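# Relocate the white queen to square B4

## Task

Put the white queen on square B4, using the letters and numbers printed along the board's border to identify squares. When finished, all other squares must contain exactly what they had initially, every piece must be standing upright, and any piece that was moved must sit completely within the bounds of its destination square.

## Robot and tools

Robot: two arms on a table. left_arm stands on the +y side with a left hand; right_arm on the -y side with a right hand. Calibrated base positions: left_arm (-0.052, +0.342, +0.030) m, quat_wxyz (+1.000, 0, 0, +0.010); right_arm (+0.013, -0.338, +0.030) m, quat_wxyz (+1.000, 0, 0, -0.005). A camera stand is fixed behind them.

Frames. Scene frame: origin at table-top height midway between the nominal bases, +z up, +x out across the table, +y toward left_arm. Image left and right do not match the arm names. Fixed cameras and the table use the scene frame. Everything about a hand (reported pose, Hand target, offsets, wrist camera poses) uses that arm's own base frame.

Hand point. It is 0.15 m out from the wrist flange along the fingers and 0.05 m in front of the palm. Its +z runs along straight fingers and +y points out of the palm. On the right hand +x points away from the thumb; on the left hand +x points toward the thumb. Straight fingers extend 0.06-0.07 m past the point and sit 0.06 m behind it along -y. A wrist bracket on the little-finger side can strike objects.

execute_actions(actions, cameras). actions is a list of actions. Each action is a table of 1 to 15 rows, and each row is one 1/30 s step. A table with fewer than 15 rows repeats its final row for the remaining steps. Each row always has 28 numbers, all in [-1, 1], covering both arms. The order is: left dx, dy, dz, rx, ry, rz; left little, ring, middle, index, thumb_bend, thumb_turn; left force_limit, speed; then the same 14 values for the right arm.

The six pose numbers are an offset, not a pose. They are measured from that arm's Hand target as it was when the action began, along the arm's base axes. Each row is counted from that same starting point, not from the row before it. 1.0 equals 0.6 m or 180 degrees. rx, ry, rz form a single rotation vector, applied about the Hand target position. Sending an offset twice moves the hand twice. Six zeros re-request the current Hand target.

The hand numbers are absolute motor targets. -1 is open or straight and +1 is closed; for thumb_turn, +1 places the thumb opposite the fingers. force_limit maps -1 to about 0 N and +1 to 10 N (15 N for the two thumb motors). speed runs from nearly still at -1 to full speed at +0.48, staying full above that. No value means "unchanged": to keep a hand as it is, resend the eight hand numbers of its last executed row. If none has run yet, send hand_measured, then hand_force_limit and hand_speed.

cameras: names from cam_head_left, cam_head_right, cam_high, cam_left_wrist, cam_right_wrist, or ["all"], or []. Images are returned by default only when actions is empty.

move(target, speed, blend, blocking, cameras). target is either one 28-number row or a list of up to 15 rows. Each row's offsets count from the Hand targets at the start of the move, not from the previous target. Paths are straight lines and finish together; a move is capped at 10 s in total. speed is in m/s, 0.002 to 4.3, default 0.25; rotation is limited to twice that value in rad/s. blend is a corner-rounding distance in metres; 0 means stop at each target. blocking=false returns after about 0.5 s while the motion continues. Moves do not avoid obstacles or the other arm. Route around an arm's own base.

wait(seconds 0 to 10): lets time run while each arm keeps its last command. stop: brakes a running move. zoom_image(camera, region [x0,y0,x1,y1], at most 504x504 pixels): enlarges part of the latest image. show_instructions: shows the reference pages. finished_scene(scene 1): ends the scene permanently.

Results. Each arm reports end_effector_position (m), end_effector_quat_wxyz and Hand target, the base for later offsets. Also reported: joint positions, velocities and torques; hand_measured, hand_stopped_by (moving, target, force, stalled, fault) and hand_load_n, listed in the motor order of a row; motor temperatures. A move adds a "move:" line giving the ending (done, off_target, moving, held, fault) and any limits (paced = clipped, held = steps withheld). Friction and weight often leave the hand 1-3 cm short of its command, usually low; this alone does not mean contact. Send the remaining distance as a new offset. Each step, commanded orientation is clipped to within 40 degrees of the measured one.

Gripping. With thumb_turn near +1, the hand can grasp objects about 0.035-0.065 m thick. Close slowly (speed -0.94 or lower) to grip gently. A motor starts only when its target changes by 0.002 or more. To squeeze harder, raise force_limit and send a target more closed than hand_measured. A lost grip appears only as hand_load_n dropping to near 0.

Avoid: dropping or knocking over pieces, anything leaving the table, fast impacts or hard presses, contact between the two hands or arms, letting a finger close on the other hand, and long holds or stretched poses that heat motors. At 85 °C a MOTOR HOT warning appears; at 100 °C the arm drops.

Each tool is called after "Call:" as name(argument=value, ...), one argument or row to a line, values as JSON.

Reference images:

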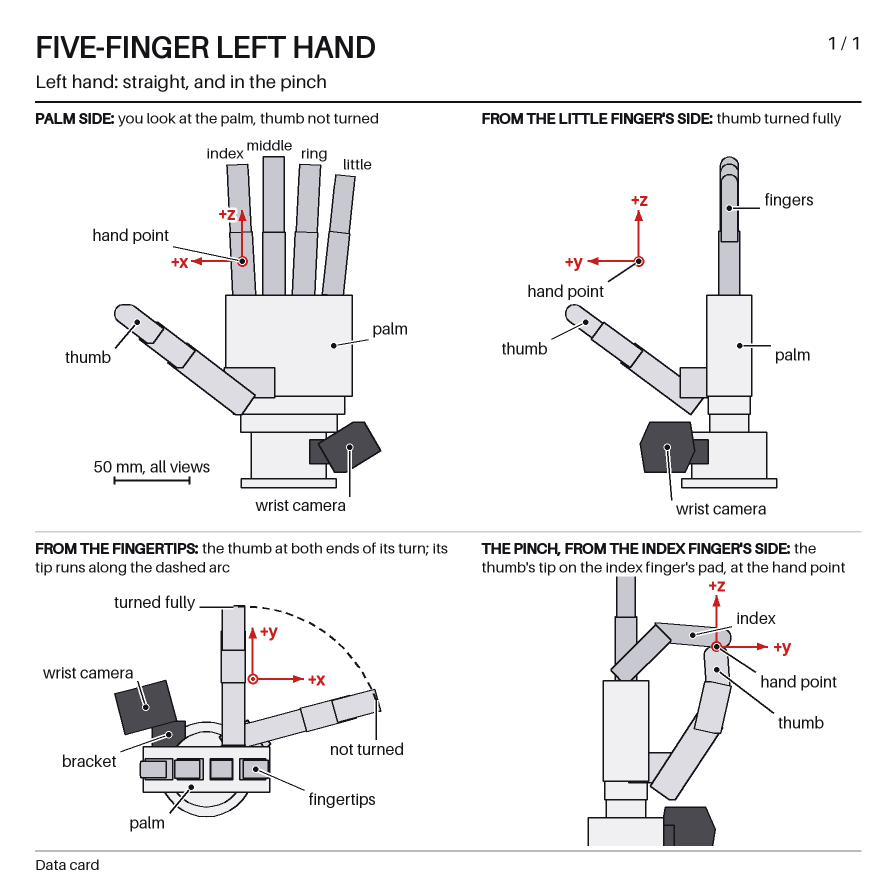

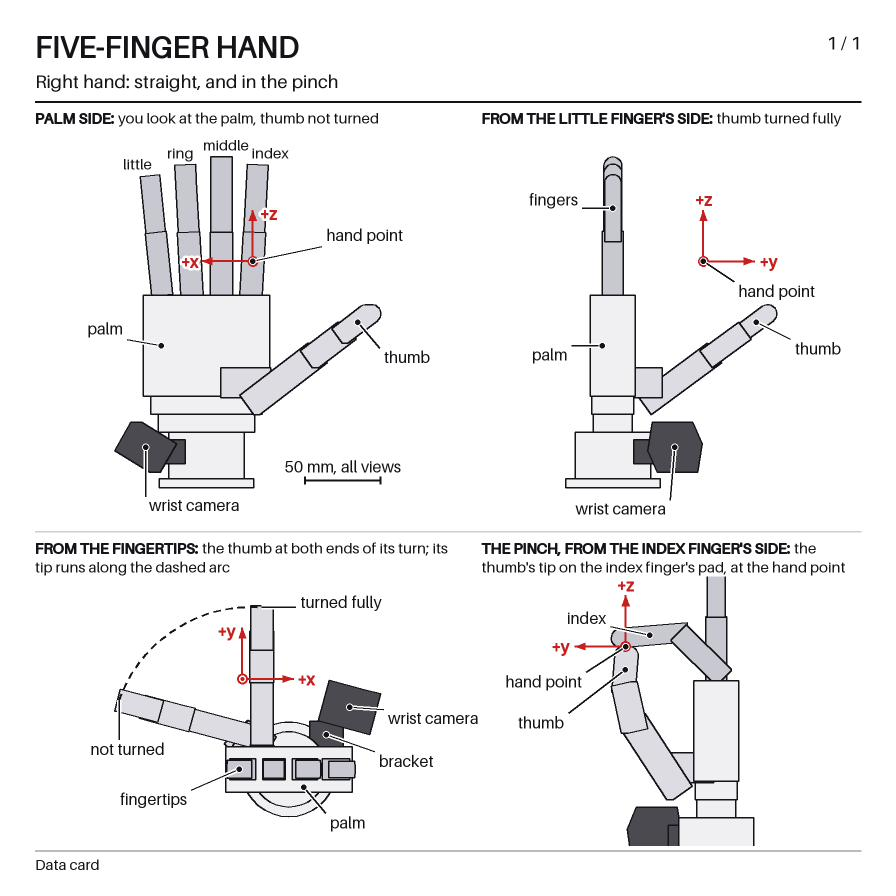

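## Session

Call:
execute_actions(
  actions=[],
)

Scene clock: 0.00 s.
left_arm: end_effector_position=(+0.2478, -0.1923, +0.1503) hand_measured=(-1.000, -1.000, -1.000, -1.000, -1.000, -1.000) hand_load_n=(+0.0, +0.0, +0.0, +0.0, +0.0, +0.0) hand_stopped_by=(target, target, target, target, target, target) hand_force_limit=0.00 hand_speed=-0.80 end_effector_quat_wxyz=(+0.613, -0.061, +0.767, +0.179) | right_arm: end_effector_position=(+0.3110, -0.0393, +0.1752) hand_measured=(-1.000, -1.000, -1.000, -1.000, -1.000, -1.000) hand_load_n=(+0.0, +0.0, +0.0, +0.0, +0.0, +0.0) hand_stopped_by=(target, target, target, target, target, target) hand_force_limit=0.00 hand_speed=-0.80 end_effector_quat_wxyz=(+0.004, +0.983, -0.168, +0.074)
Joint positions: left_arm=[-1.279 1.5 0.821 -1.252 -1.372 -0.163] | right_arm=[0.042 1.192 1.03 -1.267 0.038 -1.192]
Joint velocities: within noise
Joint torques (N m): no reading
Motor temperatures (°C): left_arm=[34 32 30 28 26 31] | right_arm=[28 30 31 30 30 31]
Heat: left arm: hottest waist 34 °C; right arm: hottest elbow 31 °C.
Hand target: left_arm +0.2494, -0.1975, +0.1529; +0.614, -0.065, +0.767, +0.174 | right_arm +0.3198, -0.0389, +0.1846; +0.001, +0.982, -0.168, +0.087

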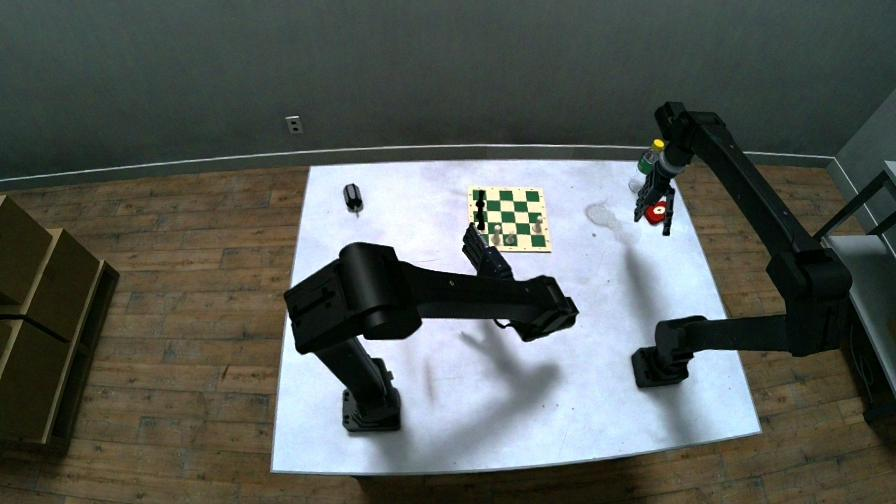

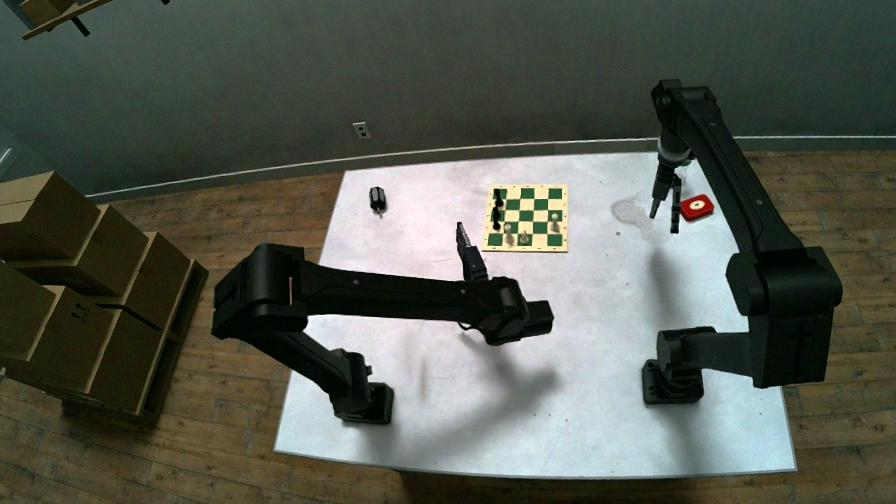

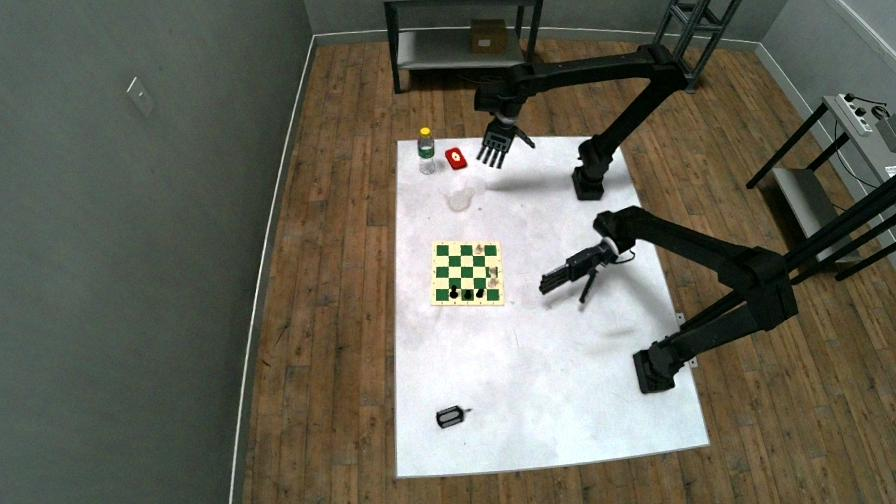

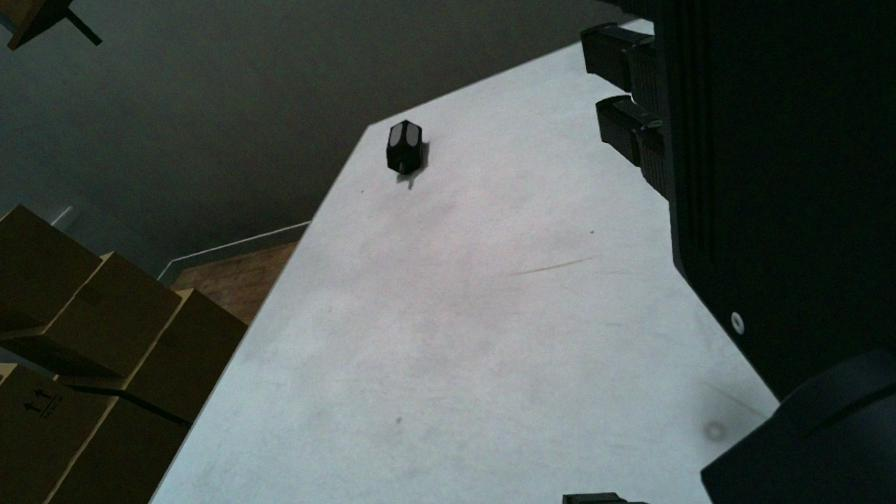

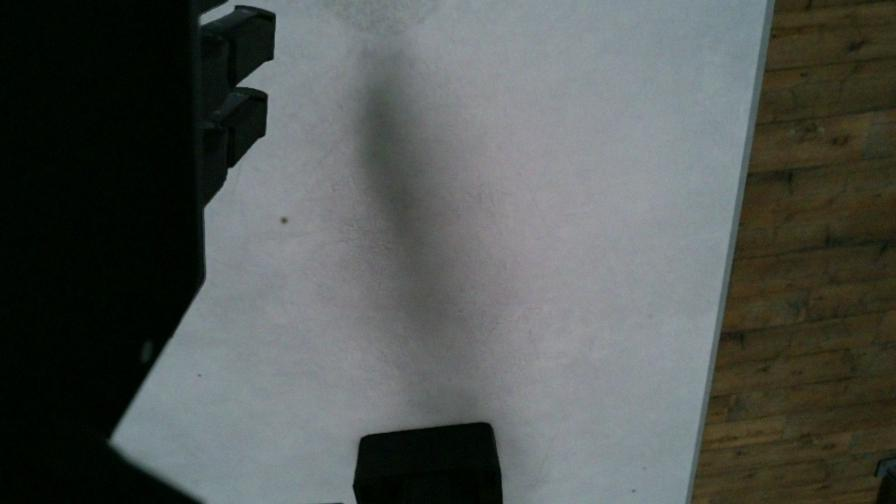

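Call:
zoom_image(
  camera="cam_head_left",
  region=[450, 170, 570, 270],
)

Call:
zoom_image(
  camera="cam_head_right",
  region=[450, 170, 590, 270],
)

Call:
zoom_image(
  camera="cam_high",
  region=[410, 225, 530, 325],
)

Scaled by 4.200.

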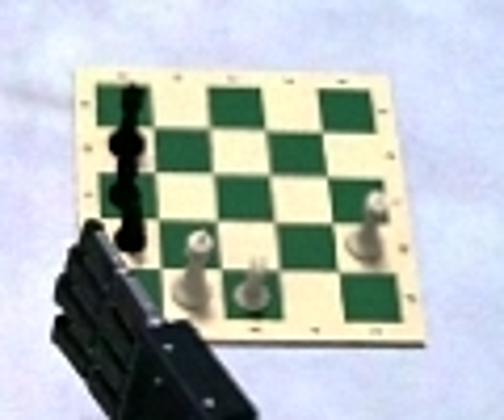

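Scaled by 3.600.

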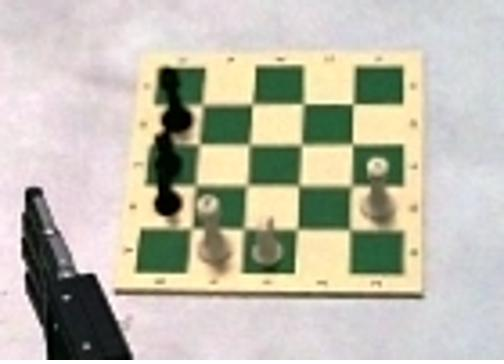

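Scaled by 4.200.

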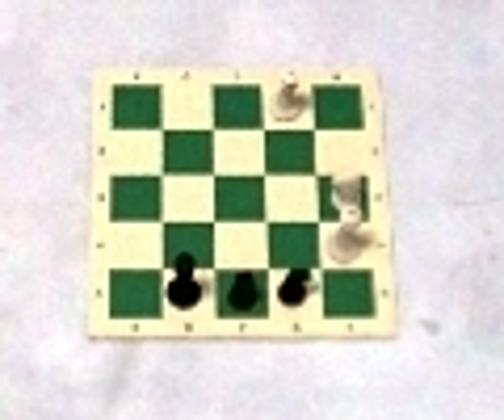

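Call:
move(
  target=[
    [0.05,0.40,0.16,0,0,0,-1,-1,-1,-1,-1,-1,0,-0.8, 0,0,0.08,0,0,0,-1,-1,-1,-1,-1,-1,0,-0.8],
    [0.134,0.496,0.162,0,0,0,-1,-1,-1,-1,-1,-1,0,-0.8,-0.033,0.315,0.126,0.161,-0.156,-0.403,-1,-1,-1,-1,-1,-1,0,-0.8],
  ],
  speed=0.4,
  blend=[0.05, 0],
  cameras=["all"],
)

Scene clock: 10.50 s.
left_arm: end_effector_position=(+0.3260, +0.0984, +0.2415) hand_measured=(-1.000, -1.000, -1.000, -1.000, -1.000, -1.000) hand_load_n=(+0.0, +0.0, +0.0, +0.0, +0.0, +0.0) hand_stopped_by=(target, target, target, target, target, target) hand_force_limit=0.00 hand_speed=-0.80 end_effector_quat_wxyz=(+0.607, -0.066, +0.773, +0.171) | right_arm: end_effector_position=(+0.3009, +0.1482, +0.2607) hand_measured=(-1.000, -1.000, -1.000, -1.000, -1.000, -1.000) hand_load_n=(+0.0, +0.0, +0.0, +0.0, +0.0, +0.0) hand_stopped_by=(target, target, target, target, target, target) hand_force_limit=0.00 hand_speed=-0.80 end_effector_quat_wxyz=(+0.210, -0.620, +0.715, -0.245)
Joint positions: left_arm=[-0.155 0.522 0.362 -0.075 -0.502 1.645] | right_arm=[0.518 0.908 1.023 -1.14 0.387 0.55]
Joint torques (N m): left_arm=[1.79 0.21 10 2.99 0.03 0.14] | right_arm=[0.73 -5.19 10.66 1.78 0.42 0.16]
Heat: left arm: hottest waist 34 °C; right arm: hottest elbow 33 °C.
Hand target: left_arm +0.3298, +0.1001, +0.2501; +0.614, -0.065, +0.767, +0.174 | right_arm +0.3001, +0.1501, +0.2603; +0.214, -0.619, +0.715, -0.246
Off the commanded pose: left_arm 0.010 m, 1 deg | right_arm 0.002 m, 1 deg.
move: done
camera_calibration:
cam_left_wrist: T_world_to_cam=[[0.218954, -0.866292, -0.448996, 0.122162], [-0.765453, 0.132866, -0.629626, 0.385315], [0.605096, 0.481545, -0.634014, 0.0249728], [0, 0, 0, 1]] pos_world=[0.253082, 0.042607, 0.313288]
cam_right_wrist: T_world_to_cam=[[-0.830224, -0.142014, -0.539036, 0.408971], [-0.367283, 0.866782, 0.337329, -0.113466], [0.419321, 0.478038, -0.771783, 0.121253], [0, 0, 0, 1]] pos_world=[0.247019, 0.0984666, 0.352307]

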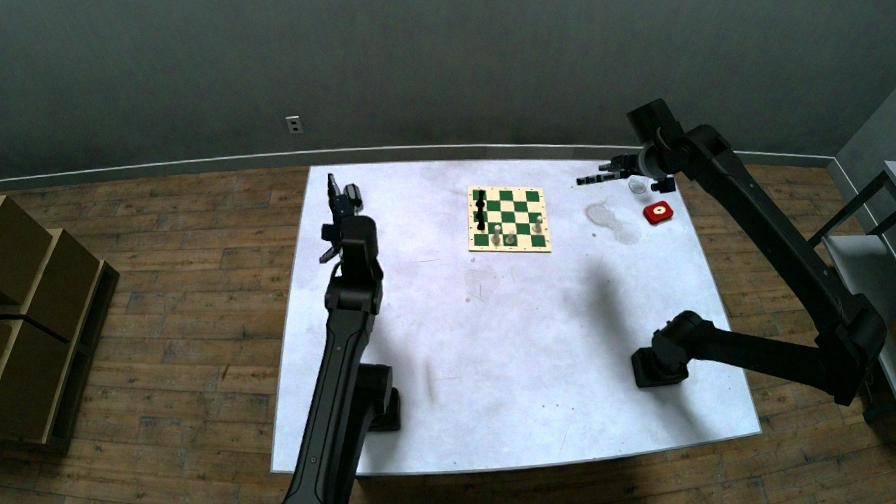

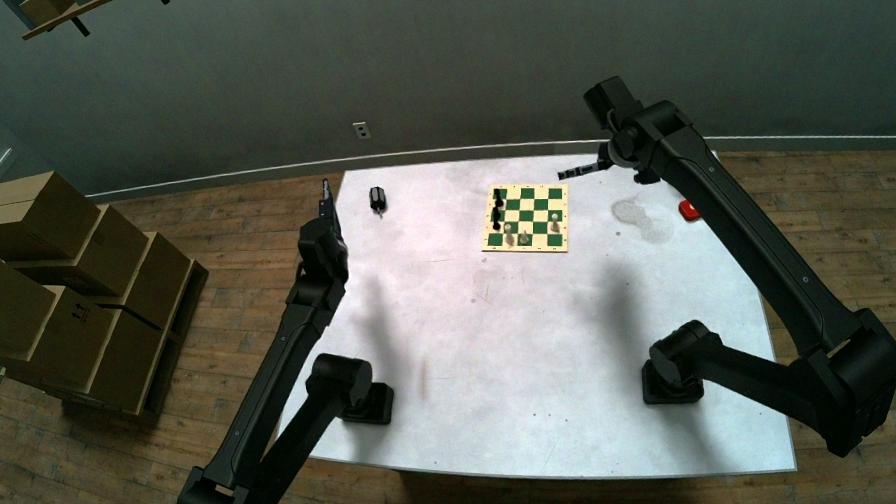

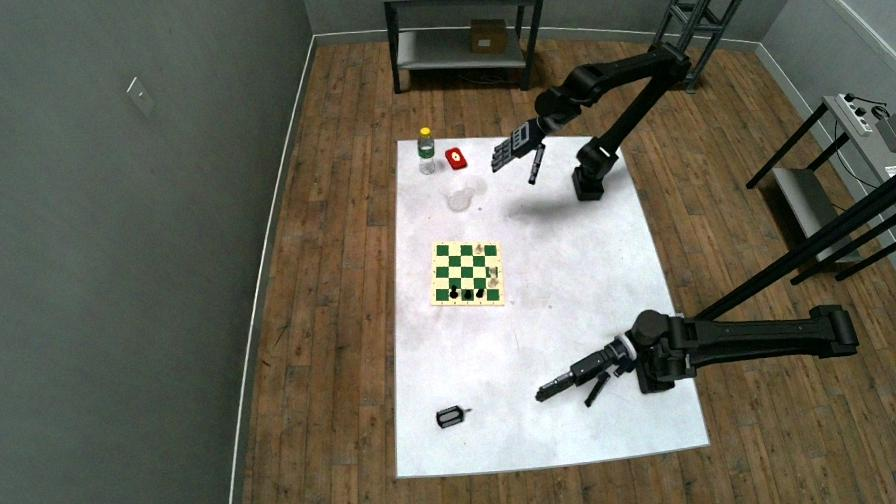

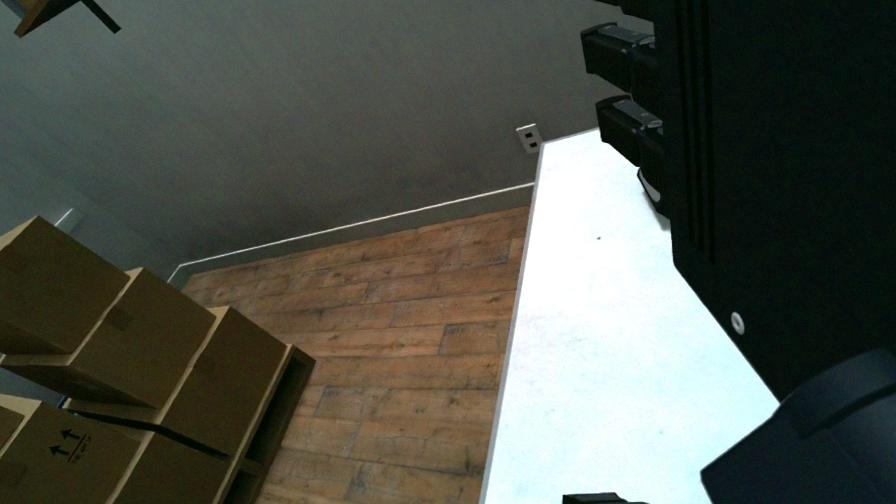

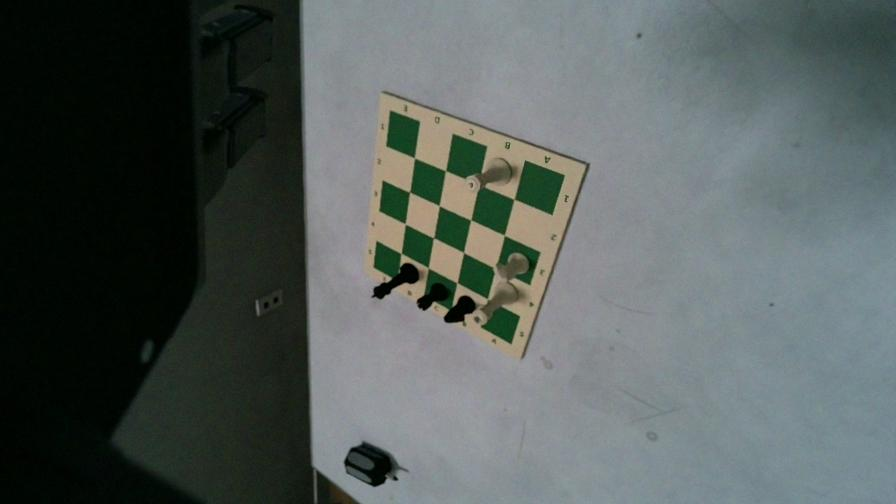

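Call:
zoom_image(
  camera="cam_right_wrist",
  region=[350, 80, 610, 370],
)

Call:
zoom_image(
  camera="cam_right_wrist",
  region=[430, 220, 560, 350],
)

Call:
zoom_image(
  camera="cam_right_wrist",
  region=[430, 120, 560, 240],
)

Call:
zoom_image(
  camera="cam_head_left",
  region=[460, 180, 560, 260],
)

Call:
zoom_image(
  camera="cam_head_right",
  region=[475, 175, 575, 255],
)

Scaled by 1.738.

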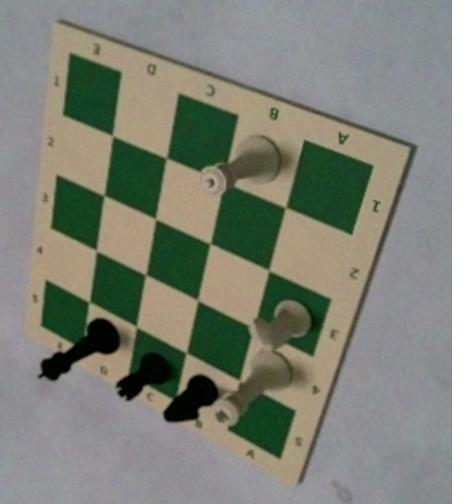

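Scaled by 3.877.

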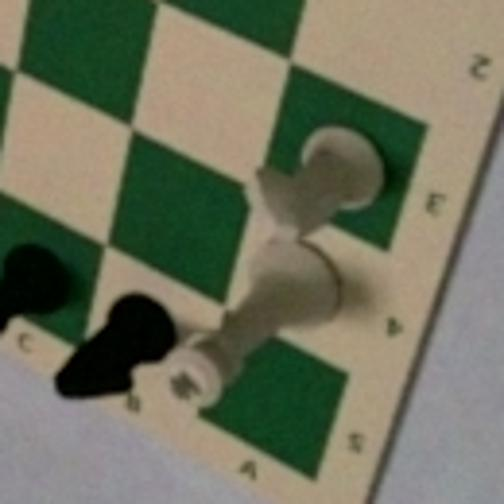

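Scaled by 3.877.

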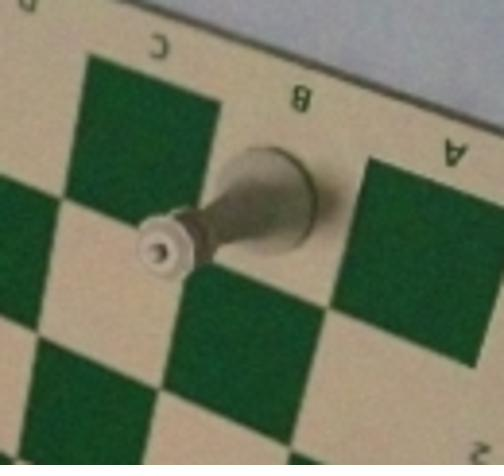

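Scaled by 5.040.

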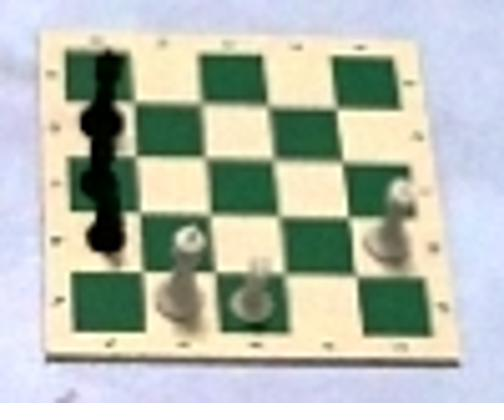

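Scaled by 5.040.

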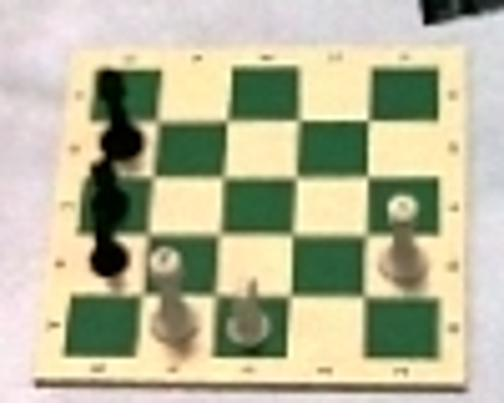

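Call:
move(
  target=[0,0,0,0,0,0,-1,-1,-1,-1,-1,-1,0,-0.8,0.083,0.167,-0.20,0,0,0,-1,-1,-1,-1,-1,-1,0,-0.8],
  cameras=["cam_right_wrist"],
)

Call:
zoom_image(
  camera="cam_right_wrist",
  region=[300, 50, 650, 450],
)

Scene clock: 13.00 s.
left_arm: end_effector_position=(+0.3260, +0.0984, +0.2415) hand_measured=(-1.000, -1.000, -1.000, -1.000, -1.000, -1.000) hand_load_n=(+0.0, +0.0, +0.0, +0.5, +0.0, +0.0) hand_stopped_by=(target, target, target, target, target, target) hand_force_limit=0.00 hand_speed=-0.80 end_effector_quat_wxyz=(+0.607, -0.066, +0.773, +0.171) | right_arm: end_effector_position=(+0.3480, +0.2468, +0.1377) hand_measured=(-1.000, -1.000, -1.000, -1.000, -1.000, -1.000) hand_load_n=(-0.5, +0.0, +0.0, +0.0, +0.0, +0.0) hand_stopped_by=(target, target, target, target, target, target) hand_force_limit=0.00 hand_speed=-0.80 end_effector_quat_wxyz=(+0.205, -0.623, +0.714, -0.245)
Joint positions: left_arm=[-0.155 0.522 0.362 -0.075 -0.502 1.645] | right_arm=[0.694 1.233 0.927 -0.801 0.473 0.716]
Joint torques (N m): left_arm=[2.08 0.91 10.03 2.84 0.07 0.18] | right_arm=[0.5 -9.7 10.62 1.96 0.5 0.16]
Heat: left arm: hottest waist 34 °C; right arm: hottest elbow 33 °C.
Hand target: left_arm +0.3298, +0.1001, +0.2501; +0.614, -0.065, +0.767, +0.174 | right_arm +0.3498, +0.2503, +0.1403; +0.214, -0.619, +0.715, -0.246
Off the commanded pose: left_arm 0.010 m, 1 deg | right_arm 0.005 m, 1 deg.
move: done
camera_calibration:
cam_right_wrist: T_world_to_cam=[[-0.834337, -0.148435, -0.530895, 0.39771], [-0.366506, 0.868747, 0.333093, -0.140282], [0.411771, 0.472488, -0.77923, -0.0355094], [0, 0, 0, 1]] pos_world=[0.295032, 0.197681, 0.230199]
Images, in order (width x height): cam_right_wrist 896x504.

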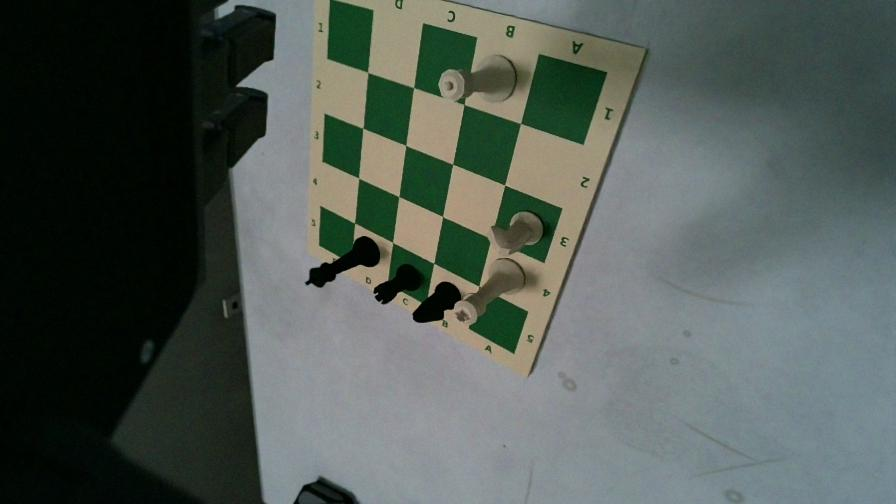

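Scaled by 1.260.

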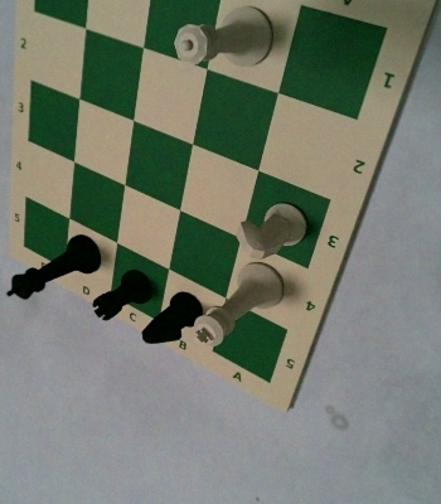

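Call:
move(
  target=[
    [0.117,-0.5,0.033,-0.5703,0.0777,-0.2115,-1,-1,-0.4,-0.4,0,1,-0.4,-0.3,-0.083,-0.25,0.20,0,0,0,-1,-1,-1,-1,-1,-1,0,-0.8],
    [0.2237,-0.942,-0.117,-0.5703,0.0777,-0.2115,-1,-1,-0.4,-0.4,0,1,-0.4,-0.3,-0.083,-0.25,0.20,0,0,0,-1,-1,-1,-1,-1,-1,0,-0.8],
  ],
  speed=[0.4, 0.25],
  blend=[0.05, 0],
  cameras=["all"],
)

Scene clock: 28.70 s.
left_arm: end_effector_position=(+0.4520, -0.4555, +0.1575) hand_measured=(-1.000, -1.000, -0.400, -0.400, +0.000, +1.000) hand_load_n=(-0.5, +0.0, +0.0, +0.0, +0.0, +0.0) hand_stopped_by=(target, target, target, target, target, target) hand_force_limit=-0.40 hand_speed=-0.30 end_effector_quat_wxyz=(+0.264, -0.274, +0.671, -0.636) | right_arm: end_effector_position=(+0.2904, +0.0991, +0.2306) hand_measured=(-1.000, -1.000, -1.000, -1.000, -1.000, -1.000) hand_load_n=(+0.0, +0.0, +0.0, +0.0, +0.0, +0.0) hand_stopped_by=(target, target, target, target, target, target) hand_force_limit=0.00 hand_speed=-0.80 end_effector_quat_wxyz=(+0.191, -0.626, +0.718, -0.236)
Joint positions: left_arm=[-0.72 1.627 0.83 0.746 0.071 0.009] | right_arm=[0.352 0.838 0.917 -1.099 0.295 0.405]
Joint torques (N m): left_arm=[0.97 -14.21 9.92 3.11 -0.09 -0.07] | right_arm=[-0.67 -4.6 16.72 1.14 0.04 0.02]
Motor temperatures (°C): left_arm=[34 32 32 28 26 31] | right_arm=[28 30 36 30 30 30]
Heat: left arm: hottest waist 34 °C; right arm: hottest elbow 36 °C.
Hand target: left_arm +0.4640, -0.4651, +0.1798; +0.270, -0.271, +0.653, -0.654 | right_arm +0.3000, +0.1003, +0.2603; +0.214, -0.619, +0.715, -0.246
Off the commanded pose: left_arm 0.027 m, 3 deg | right_arm 0.031 m, 3 deg.
move: off_target (left_arm, right_arm)
camera_calibration:
cam_left_wrist: T_world_to_cam=[[-0.175134, -0.23497, 0.956095, -0.178576], [-0.95679, -0.188335, -0.221547, 0.378431], [0.232123, -0.953582, -0.191833, -0.392552], [0, 0, 0, 1]] pos_world=[0.421924, -0.345019, 0.179272]
cam_right_wrist: T_world_to_cam=[[-0.852258, -0.147232, -0.501975, 0.37544], [-0.351871, 0.871404, 0.341823, -0.0705765], [0.387095, 0.467951, -0.794468, 0.141455], [0, 0, 0, 1]] pos_world=[0.240381, 0.0505835, 0.324967]

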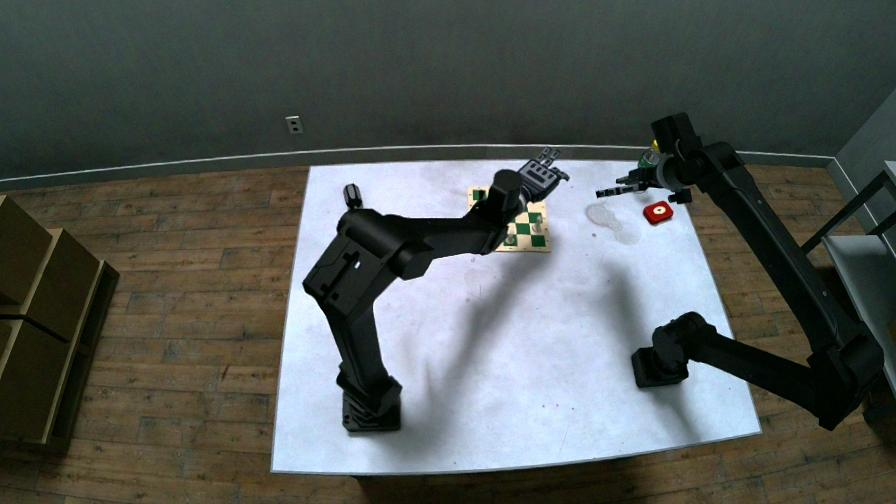

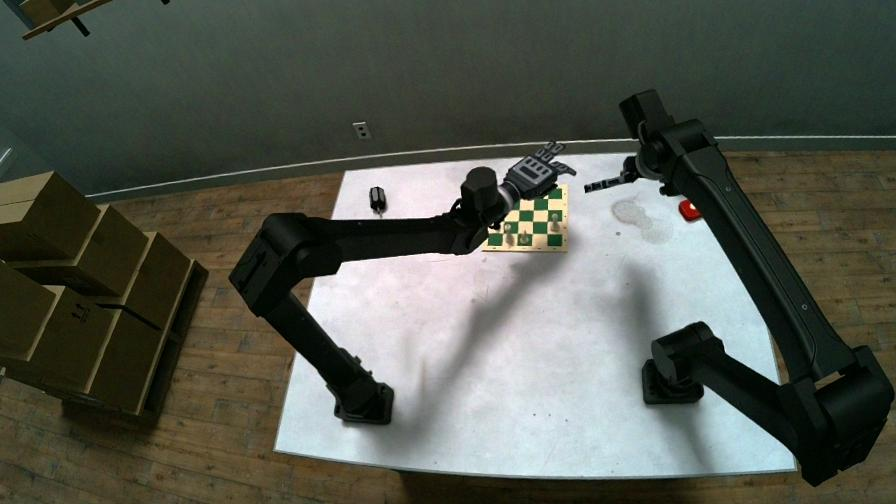

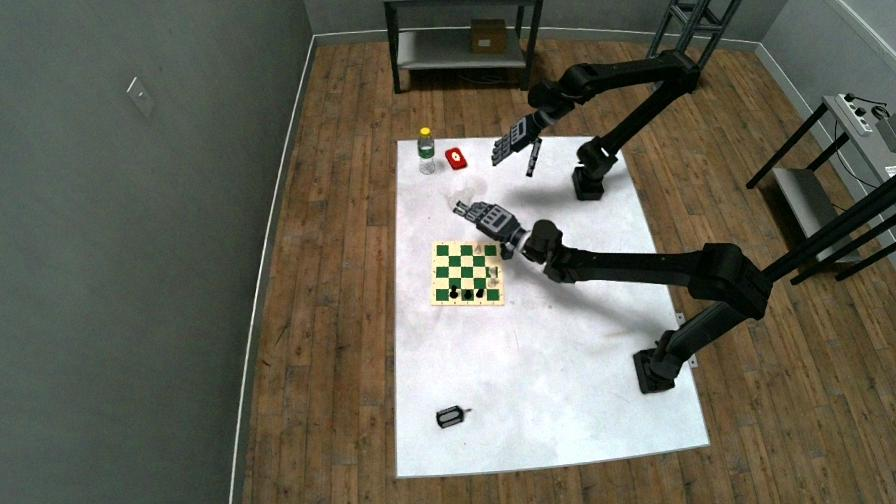

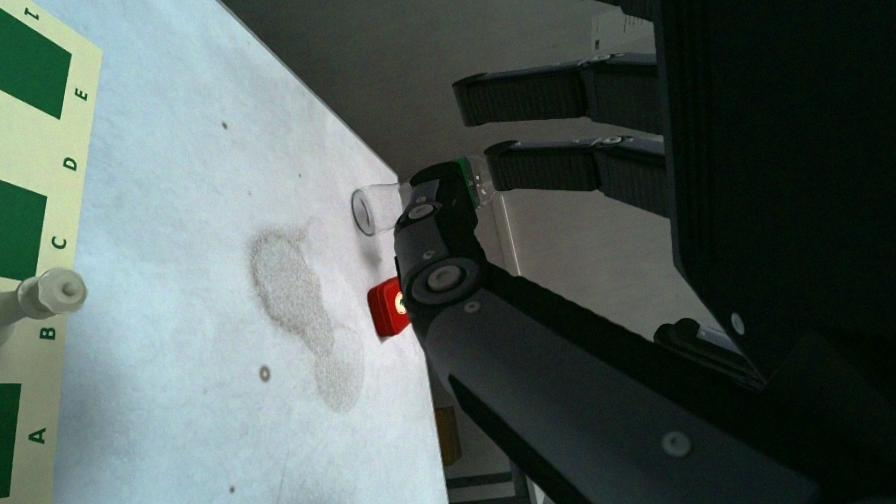

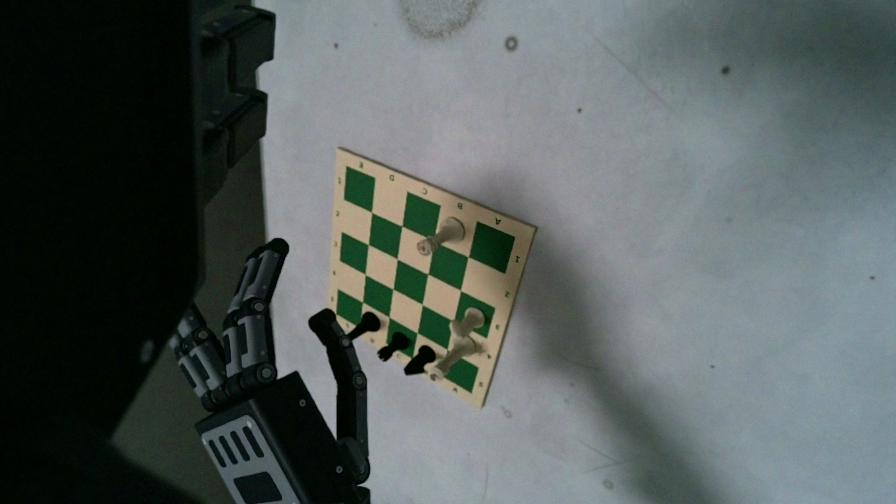

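Call:
move(
  target=[0,0,-0.0917,0,0,0,-1,-1,-0.4,-0.4,0,1,-0.4,-0.3,0,0,0,0,0,0,-1,-1,-1,-1,-1,-1,0,-0.8],
  speed=0.15,
  cameras=["cam_left_wrist", "cam_right_wrist"],
)

Scene clock: 30.97 s.
left_arm: end_effector_position=(+0.4613, -0.4635, +0.1206) hand_measured=(-1.000, -1.000, -0.400, -0.400, +0.000, +1.000) hand_load_n=(+0.0, +0.0, +0.0, +0.0, +0.5, +0.0) hand_stopped_by=(target, target, target, target, target, target) hand_force_limit=-0.40 hand_speed=-0.30 end_effector_quat_wxyz=(+0.269, -0.269, +0.661, -0.647) | right_arm: end_effector_position=(+0.2904, +0.0991, +0.2306) hand_measured=(-1.000, -1.000, -1.000, -1.000, -1.000, -1.000) hand_load_n=(+0.0, +0.0, +0.0, +0.5, +0.0, +0.0) hand_stopped_by=(target, target, target, target, target, target) hand_force_limit=0.00 hand_speed=-0.80 end_effector_quat_wxyz=(+0.191, -0.626, +0.718, -0.236)
Joint positions: left_arm=[-0.72 1.753 0.83 0.905 0.07 0.009] | right_arm=[0.352 0.838 0.917 -1.099 0.295 0.405]
Joint torques (N m): left_arm=[1.85 -15.74 6.42 3.19 -0.11 -0.02] | right_arm=[-0.5 -4.37 16.65 1.13 0.03 0.02]
Heat: left arm: hottest waist 34 °C; right arm: hottest elbow 37 °C.
Hand target: left_arm +0.4640, -0.4652, +0.1248; +0.270, -0.271, +0.653, -0.654 | right_arm +0.3000, +0.1003, +0.2603; +0.214, -0.619, +0.715, -0.246
Off the commanded pose: left_arm 0.005 m, 1 deg | right_arm 0.031 m, 3 deg.
move: off_target (right_arm)
camera_calibration:
cam_left_wrist: T_world_to_cam=[[-0.198965, -0.214102, 0.956333, -0.122968], [-0.950934, -0.193749, -0.241218, 0.374758], [0.236934, -0.957404, -0.165048, -0.416647], [0, 0, 0, 1]] pos_world=[0.430622, -0.352618, 0.13923]
cam_right_wrist: T_world_to_cam=[[-0.852258, -0.147232, -0.501975, 0.37544], [-0.351871, 0.871404, 0.341823, -0.0705765], [0.387095, 0.467951, -0.794468, 0.141455], [0, 0, 0, 1]] pos_world=[0.240381, 0.0505835, 0.324967]
Images, in order (width x height): cam_left_wrist 896x504, cam_right_wrist 896x504.

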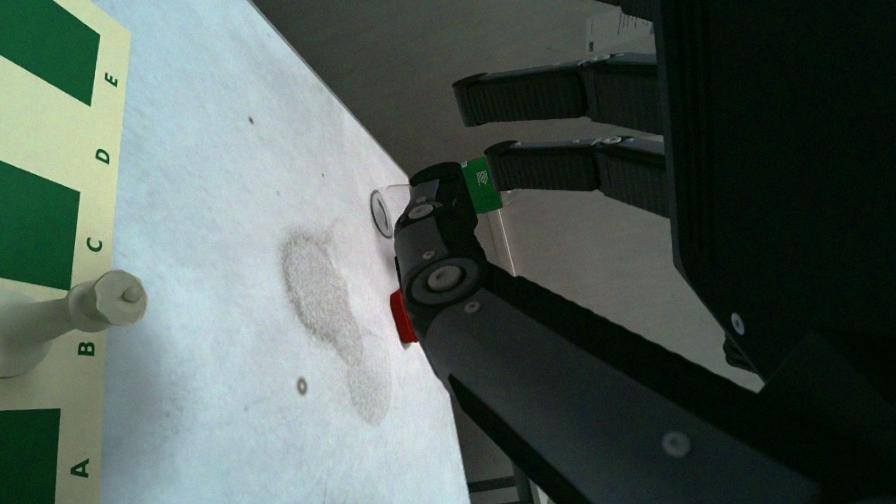

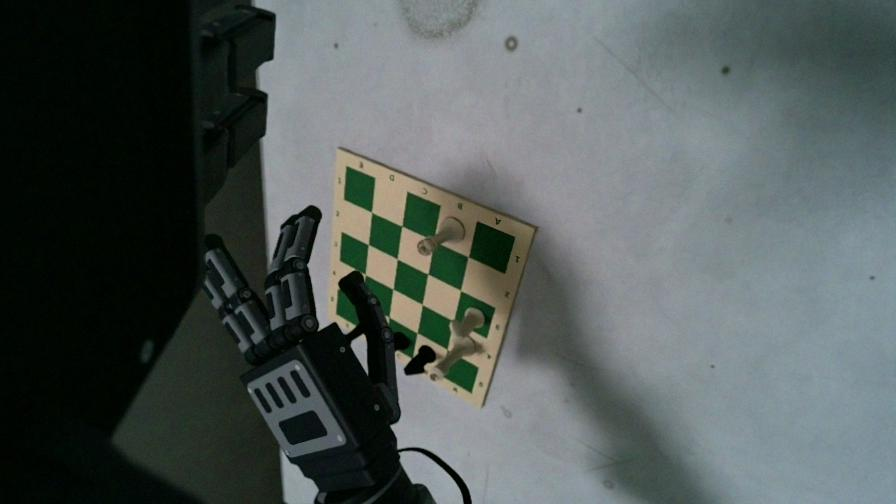

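Call:
zoom_image(
  camera="cam_left_wrist",
  region=[360, 20, 700, 350],
)

Scaled by 1.482.

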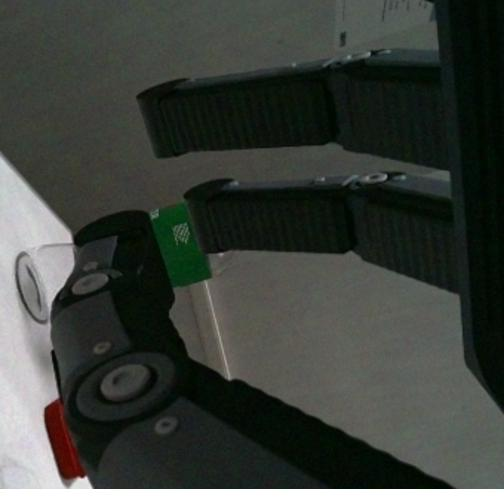

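Call:
zoom_image(
  camera="cam_right_wrist",
  region=[200, 190, 440, 430],
)

Scaled by 2.100.

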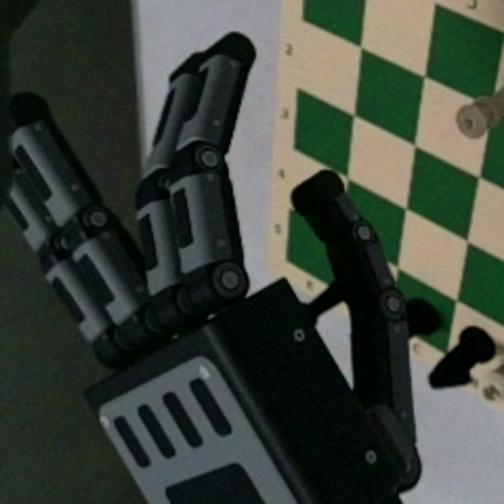

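Call:
move(
  target=[-0.0317,0.0278,-0.093,0,0,0,-1,-1,-0.6,-0.6,0,1,-0.4,-0.3,0,0,0,0,0,0,-1,-1,-1,-1,-1,-1,0,-0.8],
  speed=0.15,
  cameras=["cam_left_wrist", "cam_right_wrist"],
)

Scene clock: 38.03 s.
left_arm: end_effector_position=(+0.4427, -0.4471, +0.0653) hand_measured=(-1.000, -1.000, -0.600, -0.600, +0.000, +1.000) hand_load_n=(+0.0, +0.0, +0.0, -0.5, +0.0, +0.0) hand_stopped_by=(target, target, target, target, target, target) hand_force_limit=-0.40 hand_speed=-0.30 end_effector_quat_wxyz=(+0.269, -0.269, +0.661, -0.647) | right_arm: end_effector_position=(+0.2904, +0.0991, +0.2306) hand_measured=(-1.000, -1.000, -1.000, -1.000, -1.000, -1.000) hand_load_n=(+0.0, +0.0, +0.0, +0.0, +0.0, +0.0) hand_stopped_by=(target, target, target, target, target, target) hand_force_limit=0.00 hand_speed=-0.80 end_effector_quat_wxyz=(+0.191, -0.626, +0.718, -0.236)
Joint positions: left_arm=[-0.72 1.862 0.745 1.1 0.07 0.009] | right_arm=[0.352 0.838 0.917 -1.099 0.295 0.405]
Joint torques (N m): left_arm=[1.96 -14.86 5.03 2.93 -0.07 -0.02] | right_arm=[-0.62 -4.42 16.69 1.13 0.03 0.03]
Heat: left arm: hottest waist 34 °C; right arm: hottest elbow 40 °C.
Hand target: left_arm +0.4449, -0.4485, +0.0691; +0.270, -0.271, +0.653, -0.654 | right_arm +0.3000, +0.1003, +0.2603; +0.214, -0.619, +0.715, -0.246
Off the commanded pose: left_arm 0.005 m, 1 deg | right_arm 0.031 m, 3 deg.
move: off_target (right_arm)
camera_calibration:
cam_left_wrist: T_world_to_cam=[[-0.199489, -0.213634, 0.956329, -0.069802], [-0.950802, -0.193865, -0.241643, 0.346827], [0.237022, -0.957485, -0.16445, -0.405796], [0, 0, 0, 1]] pos_world=[0.412022, -0.336218, 0.0838288]
cam_right_wrist: T_world_to_cam=[[-0.852258, -0.147232, -0.501975, 0.37544], [-0.351871, 0.871404, 0.341823, -0.0705765], [0.387095, 0.467951, -0.794468, 0.141455], [0, 0, 0, 1]] pos_world=[0.240381, 0.0505835, 0.324967]
Images, in order (width x height): cam_left_wrist 896x504, cam_right_wrist 896x504.

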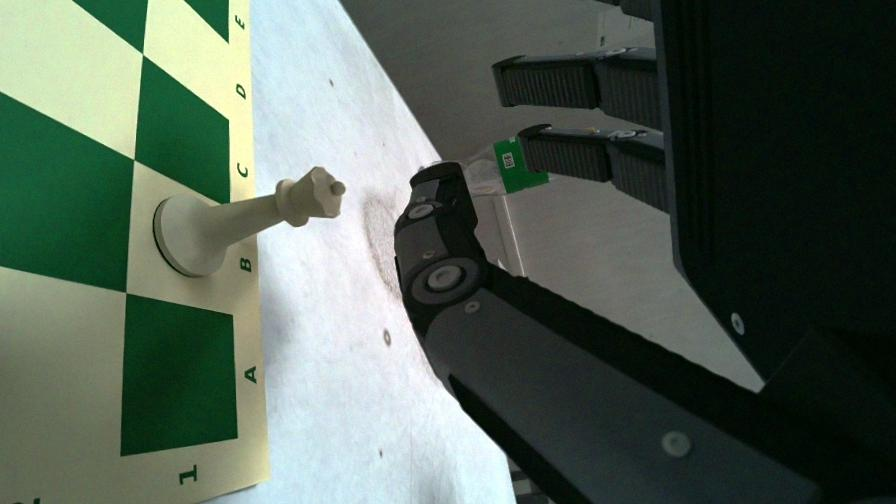

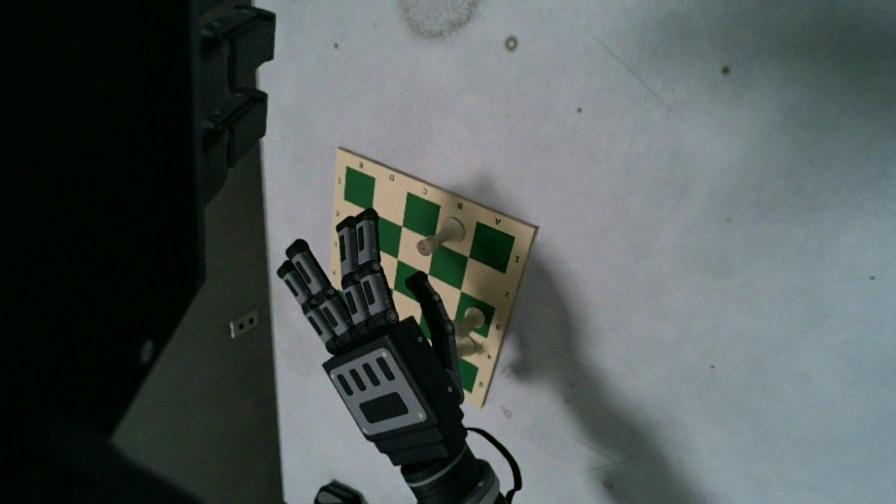

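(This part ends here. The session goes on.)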